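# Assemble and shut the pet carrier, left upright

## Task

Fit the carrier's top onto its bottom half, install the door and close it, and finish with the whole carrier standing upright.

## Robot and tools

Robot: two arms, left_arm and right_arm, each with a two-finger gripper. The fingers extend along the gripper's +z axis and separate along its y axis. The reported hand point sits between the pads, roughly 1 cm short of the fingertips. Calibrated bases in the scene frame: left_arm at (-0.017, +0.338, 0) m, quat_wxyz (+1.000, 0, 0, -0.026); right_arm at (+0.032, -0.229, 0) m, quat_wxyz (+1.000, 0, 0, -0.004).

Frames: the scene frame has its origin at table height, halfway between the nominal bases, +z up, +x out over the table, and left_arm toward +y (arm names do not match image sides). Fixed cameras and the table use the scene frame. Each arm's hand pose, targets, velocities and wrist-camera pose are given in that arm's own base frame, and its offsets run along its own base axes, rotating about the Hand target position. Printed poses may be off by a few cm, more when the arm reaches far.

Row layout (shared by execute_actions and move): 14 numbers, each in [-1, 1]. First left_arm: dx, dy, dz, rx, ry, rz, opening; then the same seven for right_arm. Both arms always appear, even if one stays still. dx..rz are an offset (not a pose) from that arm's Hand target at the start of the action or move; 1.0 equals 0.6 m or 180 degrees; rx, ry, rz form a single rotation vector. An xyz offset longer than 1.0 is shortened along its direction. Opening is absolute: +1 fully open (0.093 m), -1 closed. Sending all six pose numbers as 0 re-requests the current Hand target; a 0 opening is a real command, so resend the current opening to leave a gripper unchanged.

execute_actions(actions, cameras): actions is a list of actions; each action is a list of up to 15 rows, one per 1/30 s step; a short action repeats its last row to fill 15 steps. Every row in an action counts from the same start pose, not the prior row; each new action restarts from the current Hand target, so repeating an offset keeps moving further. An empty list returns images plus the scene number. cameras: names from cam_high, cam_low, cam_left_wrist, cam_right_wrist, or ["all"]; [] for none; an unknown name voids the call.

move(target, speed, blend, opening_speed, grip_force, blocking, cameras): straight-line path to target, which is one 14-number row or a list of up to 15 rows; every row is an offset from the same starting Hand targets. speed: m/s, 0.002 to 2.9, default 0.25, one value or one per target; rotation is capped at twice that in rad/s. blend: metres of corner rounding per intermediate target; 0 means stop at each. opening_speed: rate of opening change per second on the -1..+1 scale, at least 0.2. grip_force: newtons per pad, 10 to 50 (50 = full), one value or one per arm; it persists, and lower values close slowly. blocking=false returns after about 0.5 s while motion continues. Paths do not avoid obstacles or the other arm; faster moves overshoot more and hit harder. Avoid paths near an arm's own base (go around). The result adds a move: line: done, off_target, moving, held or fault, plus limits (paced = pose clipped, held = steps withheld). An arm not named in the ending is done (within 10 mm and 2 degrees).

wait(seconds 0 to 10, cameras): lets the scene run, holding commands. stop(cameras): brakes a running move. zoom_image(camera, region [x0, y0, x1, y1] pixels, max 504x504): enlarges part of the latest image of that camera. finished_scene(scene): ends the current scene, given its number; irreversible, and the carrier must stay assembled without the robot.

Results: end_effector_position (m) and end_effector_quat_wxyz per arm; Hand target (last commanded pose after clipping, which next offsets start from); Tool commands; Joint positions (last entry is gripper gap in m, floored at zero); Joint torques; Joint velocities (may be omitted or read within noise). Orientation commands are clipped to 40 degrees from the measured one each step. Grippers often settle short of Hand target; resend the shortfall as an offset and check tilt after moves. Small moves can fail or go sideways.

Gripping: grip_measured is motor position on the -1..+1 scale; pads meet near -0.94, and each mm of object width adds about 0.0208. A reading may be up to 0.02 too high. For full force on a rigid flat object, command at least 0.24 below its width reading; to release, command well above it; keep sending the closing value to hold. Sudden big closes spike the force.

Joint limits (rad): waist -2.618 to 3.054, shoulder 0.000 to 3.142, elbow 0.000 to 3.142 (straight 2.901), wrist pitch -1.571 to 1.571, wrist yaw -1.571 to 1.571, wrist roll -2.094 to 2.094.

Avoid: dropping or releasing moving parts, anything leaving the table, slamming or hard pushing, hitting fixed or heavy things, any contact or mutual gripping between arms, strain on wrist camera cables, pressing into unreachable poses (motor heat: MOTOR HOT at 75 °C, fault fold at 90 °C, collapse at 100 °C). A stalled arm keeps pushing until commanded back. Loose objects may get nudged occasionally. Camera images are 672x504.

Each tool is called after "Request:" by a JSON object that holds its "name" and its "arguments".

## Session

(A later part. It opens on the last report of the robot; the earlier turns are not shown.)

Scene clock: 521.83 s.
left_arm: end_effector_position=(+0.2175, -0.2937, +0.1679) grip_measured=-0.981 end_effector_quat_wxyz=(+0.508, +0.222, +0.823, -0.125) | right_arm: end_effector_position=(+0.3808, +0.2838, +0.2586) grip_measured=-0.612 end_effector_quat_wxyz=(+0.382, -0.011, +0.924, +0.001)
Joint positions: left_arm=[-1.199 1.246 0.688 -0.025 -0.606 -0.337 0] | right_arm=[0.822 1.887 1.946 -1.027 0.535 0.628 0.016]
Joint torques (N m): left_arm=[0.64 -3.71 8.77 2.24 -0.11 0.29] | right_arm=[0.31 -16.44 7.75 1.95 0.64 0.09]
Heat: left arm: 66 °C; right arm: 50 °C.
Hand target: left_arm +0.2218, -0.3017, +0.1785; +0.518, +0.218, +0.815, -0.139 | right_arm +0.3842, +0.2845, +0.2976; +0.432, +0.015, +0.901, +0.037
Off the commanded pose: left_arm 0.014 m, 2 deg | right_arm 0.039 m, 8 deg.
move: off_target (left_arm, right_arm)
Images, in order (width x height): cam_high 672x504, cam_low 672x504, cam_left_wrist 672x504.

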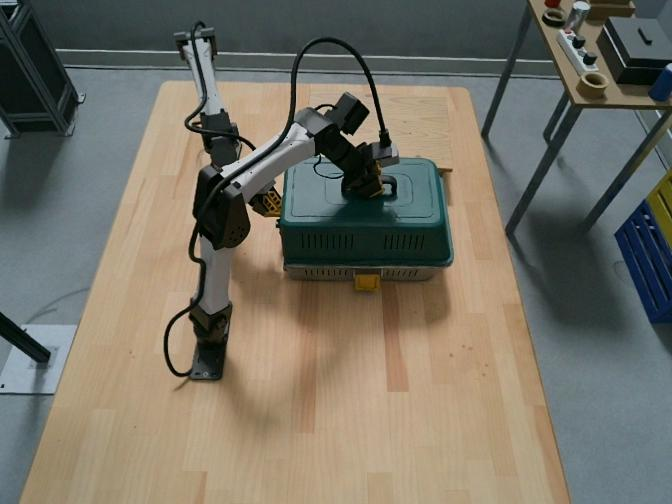

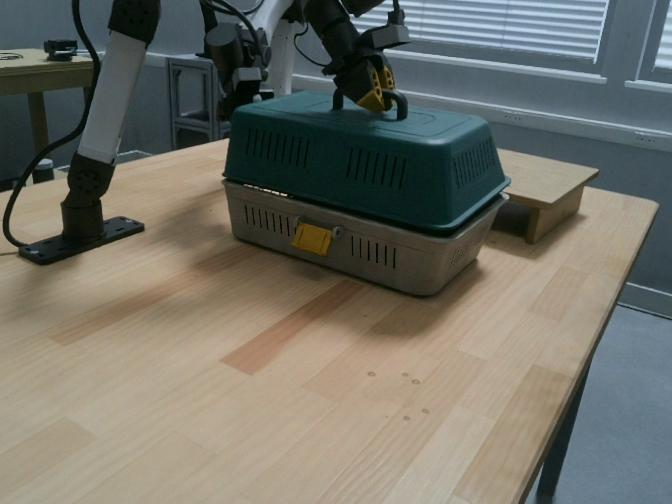

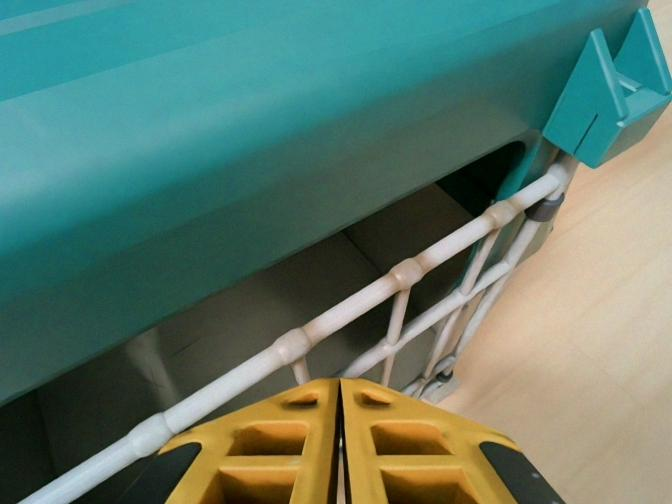

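Request:
{"name": "move", "arguments": {"target": [0,0,0,0,0,0,-1,0.002,-0.001,-0.012,0.0,0.002,-0.001,-1], "speed": 0.05, "cameras": ["cam_high","cam_low","cam_left_wrist"]}}

Request:
{"name": "zoom_image", "arguments": {"camera": "cam_left_wrist", "region": [450, 0, 672, 220]}}

Request:
{"name": "zoom_image", "arguments": {"camera": "cam_low", "region": [200, 60, 540, 310]}}

Scene clock: 527.83 s.
left_arm: end_effector_position=(+0.2175, -0.2937, +0.1680) grip_measured=-0.981 end_effector_quat_wxyz=(+0.508, +0.222, +0.823, -0.125) | right_arm: end_effector_position=(+0.3819, +0.2844, +0.2553) grip_measured=-0.612 end_effector_quat_wxyz=(+0.385, -0.008, +0.923, +0.003)
Joint positions: left_arm=[-1.199 1.246 0.688 -0.025 -0.606 -0.337 0] | right_arm=[0.822 1.881 1.921 -1.001 0.538 0.631 0.016]
Joint torques (N m): left_arm=[0.69 -3.64 8.62 2.24 -0.16 0.3] | right_arm=[-0.03 -16.06 7.47 1.93 0.57 0.08]
Heat: left arm: 66 °C; right arm: 54 °C.
Hand target: left_arm +0.2218, -0.3017, +0.1785; +0.518, +0.218, +0.815, -0.139 | right_arm +0.3854, +0.2839, +0.2904; +0.429, +0.017, +0.902, +0.036
Off the commanded pose: left_arm 0.014 m, 2 deg | right_arm 0.035 m, 7 deg.
move: off_target (left_arm, right_arm)
Images, in order (width x height): cam_high 672x504, cam_low 672x504, cam_left_wrist 672x504.

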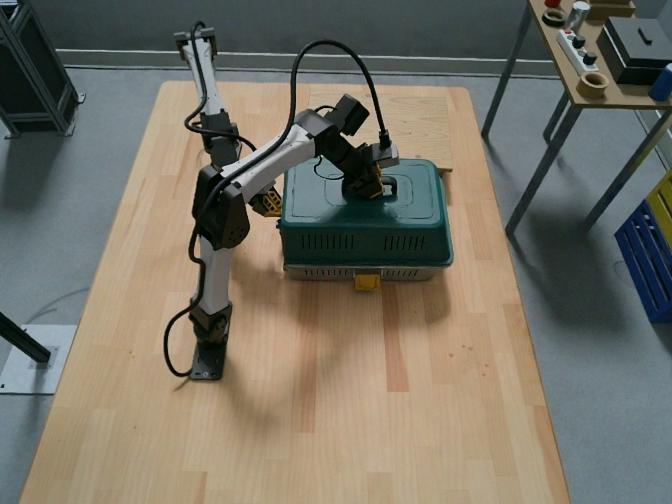

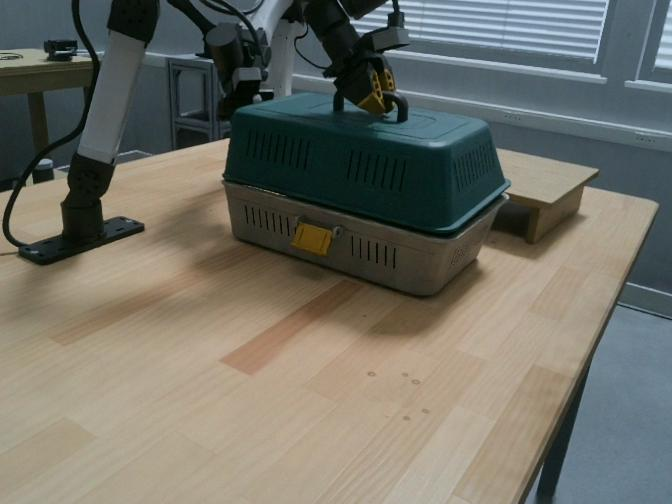

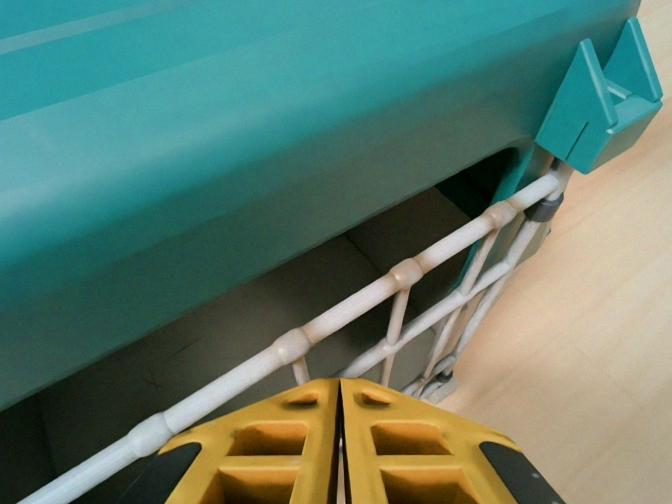

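Scaled by 2.270 from the camera's 672x504 image, which has a finer 960x720 frame.

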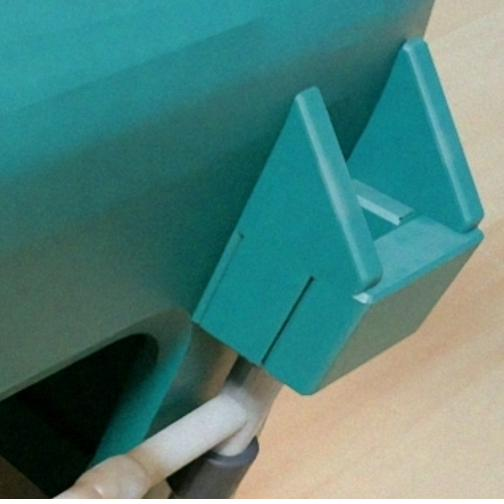

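Scaled by 1.482 from the camera's 672x504 image, which has a finer 960x720 frame.

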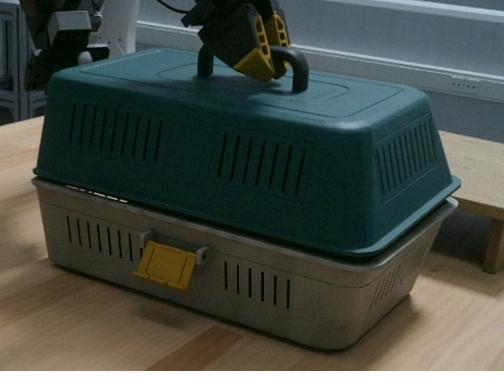

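Request:
{"name": "move", "arguments": {"target": [0,0,0,0,0,0,-1,0.002,-0.001,-0.022,0.0,0.002,-0.002,-1], "speed": 0.05, "cameras": ["cam_high","cam_low","cam_left_wrist"]}}

Request:
{"name": "zoom_image", "arguments": {"camera": "cam_left_wrist", "region": [450, 0, 672, 220]}}

Request:
{"name": "zoom_image", "arguments": {"camera": "cam_low", "region": [200, 60, 540, 310]}}

NO LINK: the link to the robot was lost during this call, through no command of yours. It is not known how far your commands ran. You have no control until a person gives it back. Your reply's later calls are not run. To wait, call execute_actions with no actions. The wait itself costs no score and uses none of the scene's actions.

NO LINK: the link to the robot is lost, so no picture can be shown. You have no control until a person gives it back. To wait, call execute_actions with no actions.

NO LINK: the link to the robot is lost, so no picture can be shown. You have no control until a person gives it back. To wait, call execute_actions with no actions.

Request:
{"name": "execute_actions", "arguments": {"actions": []}}

NO LINK, STILL. Call execute_actions again with no actions.

Request:
{"name": "execute_actions", "arguments": {"actions": []}}

NO LINK, STILL. Call execute_actions again with no actions.

Request:
{"name": "execute_actions", "arguments": {"actions": []}}

NO LINK, STILL. Call execute_actions again with no actions.

Request:
{"name": "execute_actions", "arguments": {"actions": []}}

Request:
{"name": "execute_actions", "arguments": {"actions": []}}

Request:
{"name": "execute_actions", "arguments": {"actions": []}}

NO LINK, STILL. Call execute_actions again with no actions.

not run: an earlier result of this reply reported a stop or a fault. Calls in your next reply go to the robot.

not run: an earlier result of this reply reported a stop or a fault. Calls in your next reply go to the robot.

Request:
{"name": "execute_actions", "arguments": {"actions": []}}

NO LINK, STILL. Call execute_actions again with no actions.

Request:
{"name": "execute_actions", "arguments": {"actions": []}}

Scene clock: 601.47 s.
left_arm: end_effector_position=(+0.2173, -0.2932, +0.1673) grip_measured=-0.981 end_effector_quat_wxyz=(+0.507, +0.223, +0.823, -0.124) | right_arm: end_effector_position=(+0.3820, +0.2830, +0.2451) grip_measured=-0.612 end_effector_quat_wxyz=(+0.385, -0.011, +0.923, -0.002)
Joint positions: left_arm=[-1.199 1.246 0.688 -0.029 -0.606 -0.337 0] | right_arm=[0.822 1.87 1.864 -0.959 0.544 0.624 0.016]
Joint velocities: within noise
Joint torques (N m): left_arm=[0.01 -4.48 6.98 1.95 -0.25 0.15] | right_arm=[-0.23 -10.4 7.6 1.37 0.32 -0.02]
Heat: left arm: 63 °C; right arm: 50 °C.
Hand target: left_arm +0.2175, -0.2937, +0.1680; +0.508, +0.222, +0.823, -0.126 (not the last commanded pose) | right_arm +0.3824, +0.2832, +0.2455; +0.386, -0.008, +0.922, -0.001 (not the last commanded pose)
Tool commands: left_gripper/opening=-1.0 right_gripper/opening=-1.0
Off the commanded pose: left_arm 0.015 m, 2 deg | right_arm 0.032 m, 8 deg.
CONTROL GIVEN BACK BY A PERSON. The link is back. The arms hold where they stopped. Where a move or wait says "fault", it means the lost link, not a fault of the arm. Commands run again from your next reply on.

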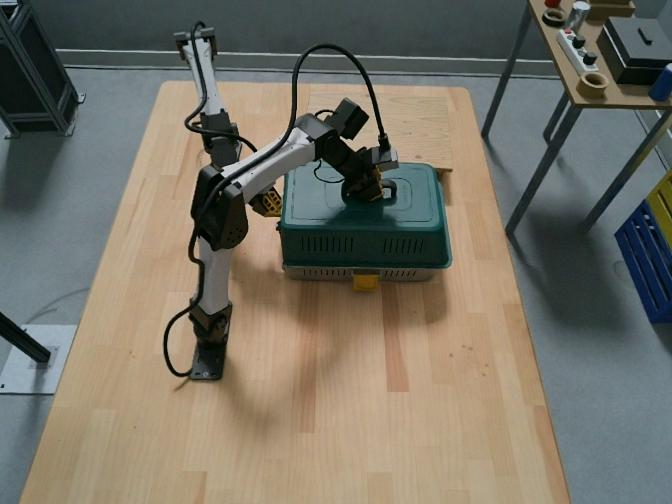

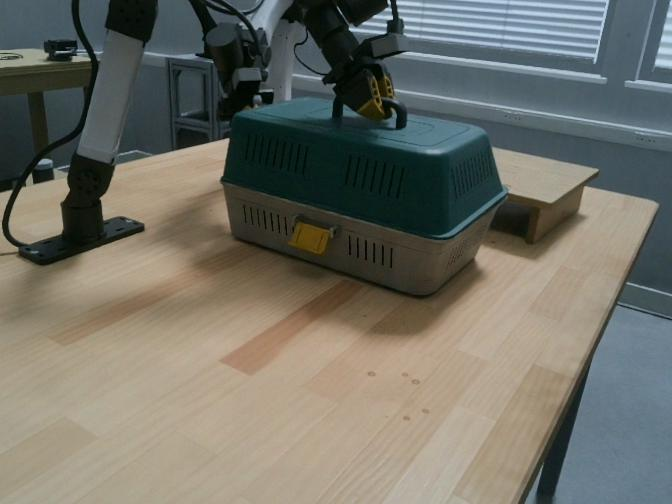

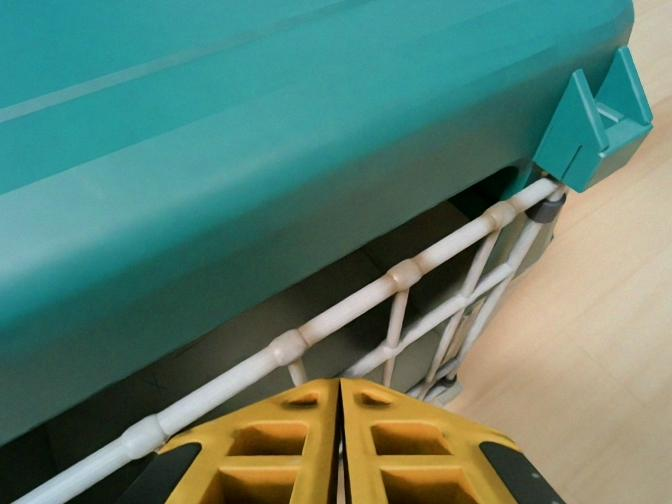

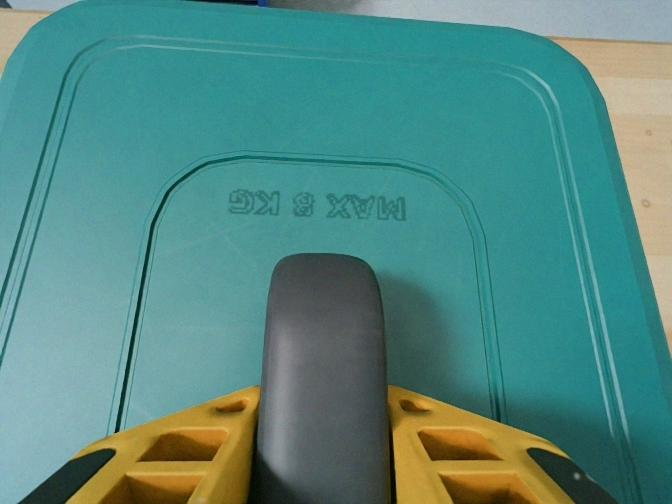

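Request:
{"name": "move", "arguments": {"target": [0.008,0,0.01,0,0,0,-1,0.0,0.0,-0.012,0.0,0.0,0.0,-1], "speed": 0.05, "cameras": ["cam_high","cam_low","cam_left_wrist"]}}

Request:
{"name": "zoom_image", "arguments": {"camera": "cam_left_wrist", "region": [450, 0, 672, 220]}}

Request:
{"name": "zoom_image", "arguments": {"camera": "cam_low", "region": [200, 60, 540, 310]}}

Request:
{"name": "zoom_image", "arguments": {"camera": "cam_high", "region": [250, 130, 480, 300]}}

Scene clock: 606.37 s.
left_arm: end_effector_position=(+0.2181, -0.2919, +0.1649) grip_measured=-0.981 end_effector_quat_wxyz=(+0.502, +0.225, +0.826, -0.123) | right_arm: end_effector_position=(+0.3830, +0.2829, +0.2409) grip_measured=-0.612 end_effector_quat_wxyz=(+0.388, -0.014, +0.922, -0.008)
Joint positions: left_arm=[-1.191 1.246 0.688 -0.039 -0.594 -0.337 0] | right_arm=[0.824 1.87 1.844 -0.94 0.554 0.615 0.016]
Joint torques (N m): left_arm=[0.7 -4.86 8.69 1.91 -0.18 0.3] | right_arm=[-0.35 -11.02 5.96 1.47 0.22 0.08]
Heat: left arm: 63 °C; right arm: 50 °C.
Hand target: left_arm +0.2223, -0.2938, +0.1740; +0.508, +0.222, +0.823, -0.126 | right_arm +0.3824, +0.2833, +0.2384; +0.386, -0.009, +0.922, -0.001
Off the commanded pose: left_arm 0.010 m, 1 deg | right_arm 0.003 m, 1 deg.
CONTROL GIVEN BACK BY A PERSON, as an earlier result said. Commands run again.
move: done
Images, in order (width x height): cam_high 672x504, cam_low 672x504, cam_left_wrist 672x504.

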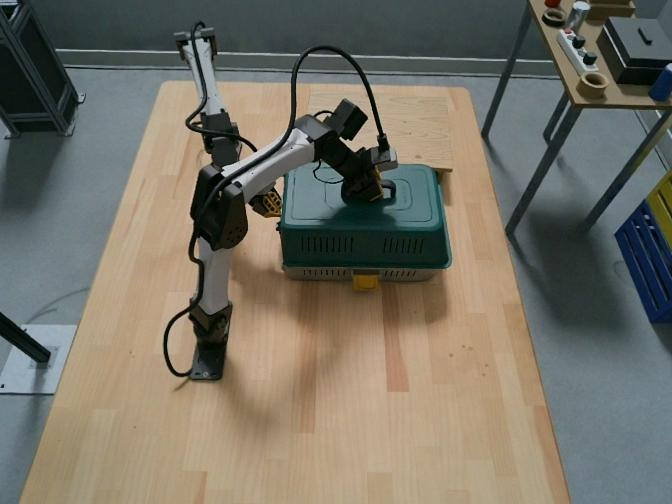

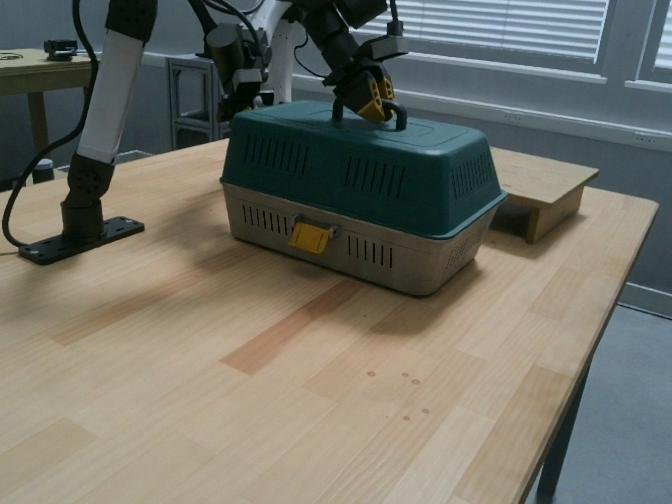

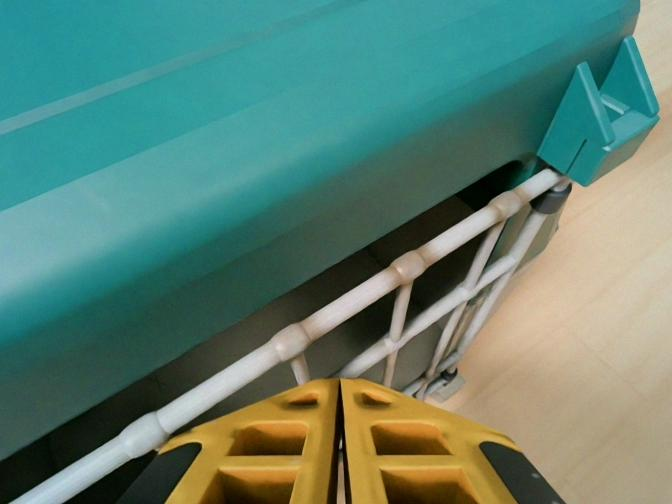

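Scaled by 2.270 from the camera's 672x504 image, which has a finer 960x720 frame.

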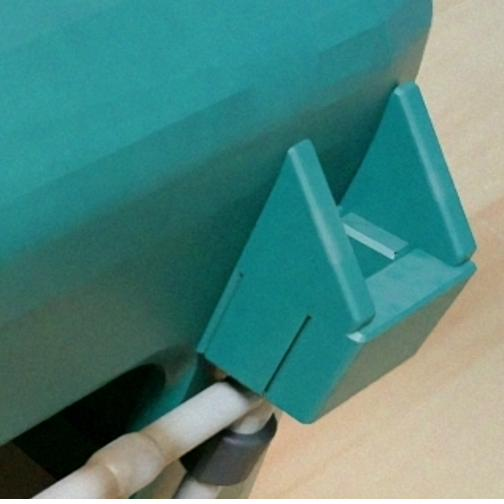

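Scaled by 1.482 from the camera's 672x504 image, which has a finer 960x720 frame.

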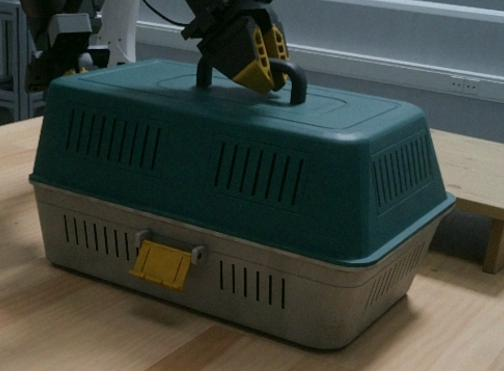

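Scaled by 2.191 from the camera's 672x504 image, which has a finer 960x720 frame.

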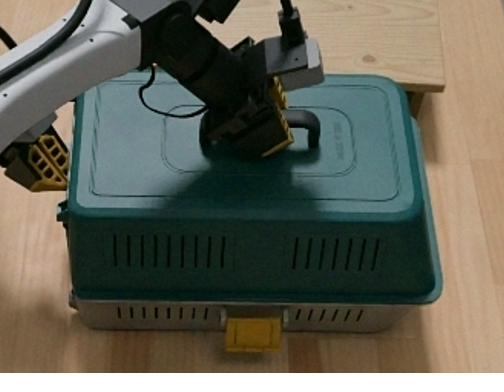

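Request:
{"name": "move", "arguments": {"target": [-0.075,0.02,0.02,0,0,0,-1,0.0,0.0,0,0.0,0.0,0.0,-1], "speed": 0.08, "cameras": ["cam_high","cam_left_wrist"]}}

Request:
{"name": "zoom_image", "arguments": {"camera": "cam_left_wrist", "region": [350, 0, 672, 300]}}

Request:
{"name": "zoom_image", "arguments": {"camera": "cam_high", "region": [250, 130, 480, 300]}}

Scene clock: 610.63 s.
left_arm: end_effector_position=(+0.1764, -0.2803, +0.1699) grip_measured=-0.981 end_effector_quat_wxyz=(+0.495, +0.243, +0.827, -0.109) | right_arm: end_effector_position=(+0.3830, +0.2829, +0.2409) grip_measured=-0.612 end_effector_quat_wxyz=(+0.388, -0.014, +0.922, -0.008)
Joint positions: left_arm=[-1.348 1.148 0.688 -0.237 -0.713 -0.432 0] | right_arm=[0.824 1.87 1.844 -0.94 0.554 0.615 0.016]
Joint torques (N m): left_arm=[-0.39 -5.67 8.66 1.89 -0.5 -0.06] | right_arm=[-0.34 -11 5.97 1.48 0.22 0.08]
Heat: left arm: 64 °C; right arm: 50 °C.
Hand target: left_arm +0.1773, -0.2818, +0.1860; +0.508, +0.222, +0.823, -0.126 | right_arm +0.3824, +0.2832, +0.2384; +0.386, -0.009, +0.922, -0.001
Off the commanded pose: left_arm 0.016 m, 3 deg | right_arm 0.003 m, 1 deg.
move: off_target (left_arm)
Images, in order (width x height): cam_high 672x504, cam_left_wrist 672x504.

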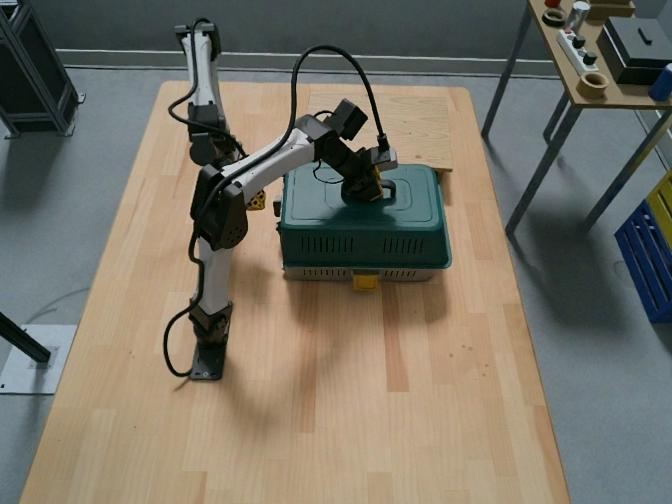

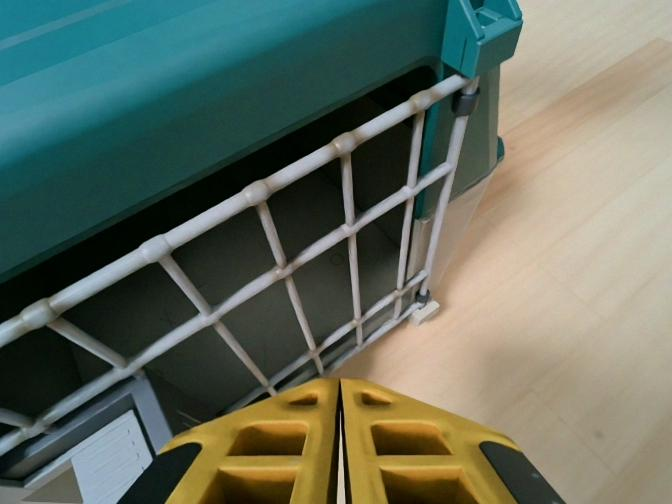

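Scaled by 1.565 from the camera's 672x504 image, which has a finer 960x720 frame.

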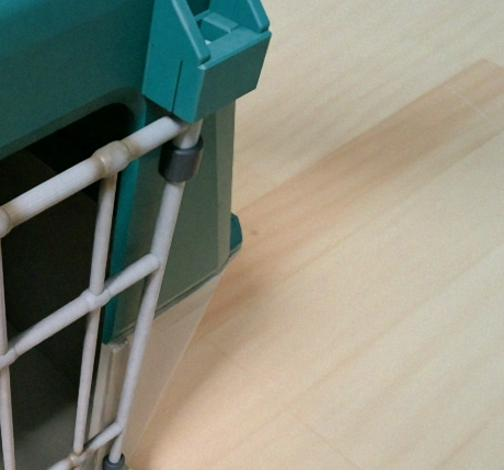

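Scaled by 2.191 from the camera's 672x504 image, which has a finer 960x720 frame.

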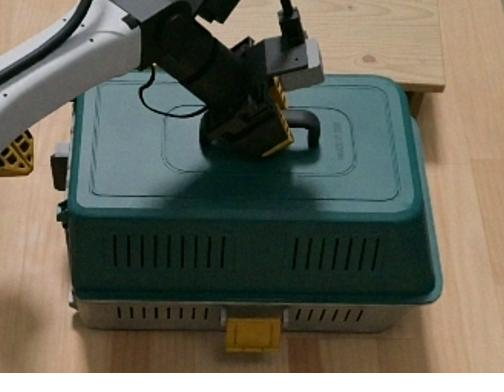

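Request:
{"name": "move", "arguments": {"target": [0,0,0,0,0,0,-1,0,0,0.012,0,0,0,0.2], "opening_speed": 0.8, "speed": 0.03}}

Request:
{"name": "move", "arguments": {"target": [[-0.02,0.12,0.08,0,0,0,-1,-0.08,0,0.12,0,0,0,0.4],[-0.06,0.22,0.1,0,0,0,-1,-0.15,-0.3,0.15,0,0,0,0.4]], "blend": [0.03,0], "speed": 0.15, "cameras": ["all"]}}

Request:
{"name": "zoom_image", "arguments": {"camera": "cam_left_wrist", "region": [220, 80, 672, 400]}}

Request:
{"name": "zoom_image", "arguments": {"camera": "cam_low", "region": [200, 60, 540, 310]}}

Request:
{"name": "zoom_image", "arguments": {"camera": "cam_high", "region": [250, 130, 480, 300]}}

Scene clock: 615.93 s.
left_arm: end_effector_position=(+0.1764, -0.2802, +0.1699) grip_measured=-0.981 end_effector_quat_wxyz=(+0.495, +0.243, +0.827, -0.109) | right_arm: end_effector_position=(+0.3813, +0.2823, +0.2394) grip_measured=+0.197 end_effector_quat_wxyz=(+0.383, -0.016, +0.923, -0.009)
Joint positions: left_arm=[-1.348 1.148 0.688 -0.237 -0.713 -0.432 0] | right_arm=[0.824 1.87 1.844 -0.95 0.55 0.615 0.055]
Joint torques (N m): left_arm=[-0.18 -5.55 8.64 1.78 -0.45 -0.04] | right_arm=[-0.39 -10.45 9.42 1.27 0.26 0.06]
Heat: left arm: 64 °C; right arm: 50 °C.
Hand target: left_arm +0.1773, -0.2818, +0.1860; +0.508, +0.222, +0.823, -0.125 | right_arm +0.3824, +0.2833, +0.2456; +0.386, -0.009, +0.922, -0.001
Off the commanded pose: left_arm 0.016 m, 3 deg | right_arm 0.006 m, 1 deg.
move: off_target (left_arm)

Scene clock: 618.53 s.
left_arm: end_effector_position=(+0.1403, -0.1509, +0.2310) grip_measured=-0.981 end_effector_quat_wxyz=(+0.497, +0.242, +0.826, -0.110) | right_arm: end_effector_position=(+0.2908, +0.1029, +0.3345) grip_measured=+0.397 end_effector_quat_wxyz=(+0.381, -0.007, +0.925, -0.006)
Joint positions: left_arm=[-1.434 0.568 0.765 -0.94 -0.779 -0.507 0] | right_arm=[0.542 1.287 1.653 -1.235 0.376 0.388 0.064]
Joint torques (N m): left_arm=[-0.36 0.61 9.24 1.7 -0.5 -0.08] | right_arm=[-0.75 -4.56 5.72 1.73 0.12 -0.14]
Heat: left arm: 64 °C; right arm: 49 °C.
Hand target: left_arm +0.1413, -0.1498, +0.2460; +0.508, +0.222, +0.823, -0.126 | right_arm +0.2924, +0.1033, +0.3356; +0.386, -0.009, +0.922, -0.001
Off the commanded pose: left_arm 0.015 m, 3 deg | right_arm 0.002 m, 1 deg.
move: off_target (left_arm)

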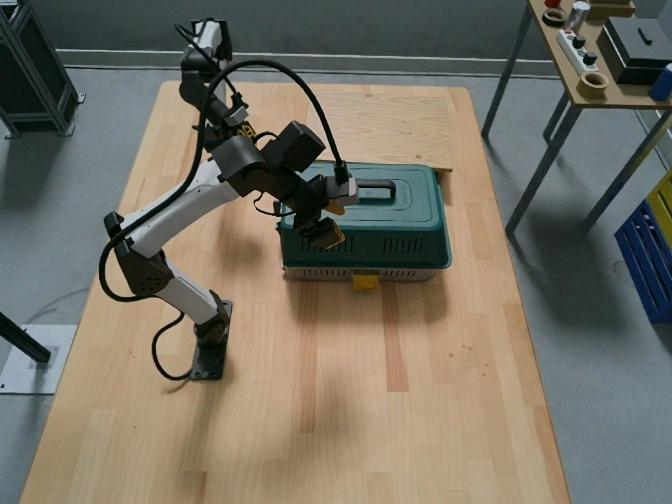

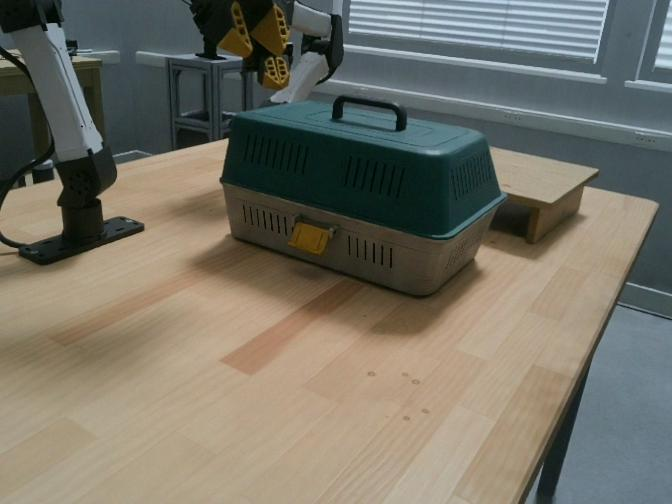

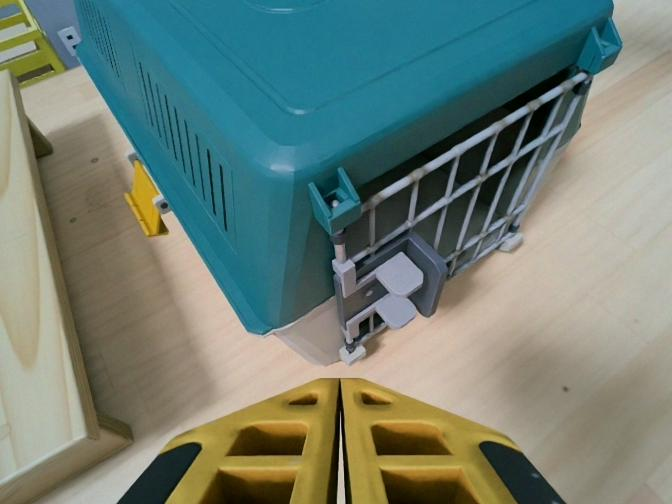

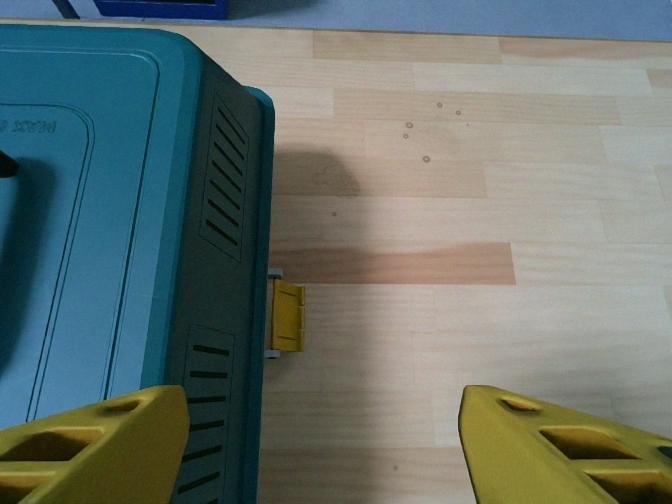

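Scaled by 1.115 from the camera's 672x504 image, which has a finer 960x720 frame.

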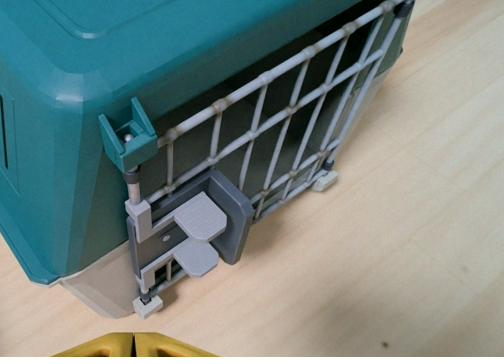

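Scaled by 1.482 from the camera's 672x504 image, which has a finer 960x720 frame.

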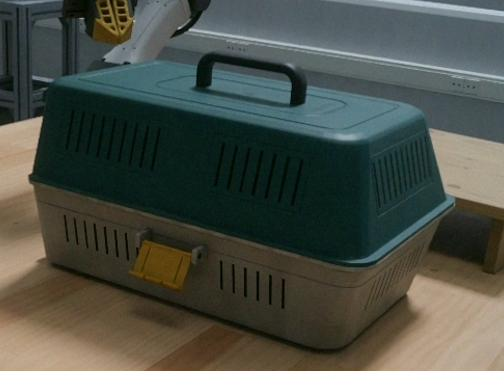

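Scaled by 2.191 from the camera's 672x504 image, which has a finer 960x720 frame.

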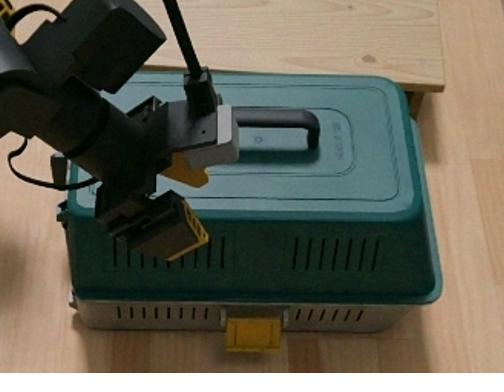

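Request:
{"name": "finished_scene", "arguments": {"scene": 1}}

The scene is finished: the task was done.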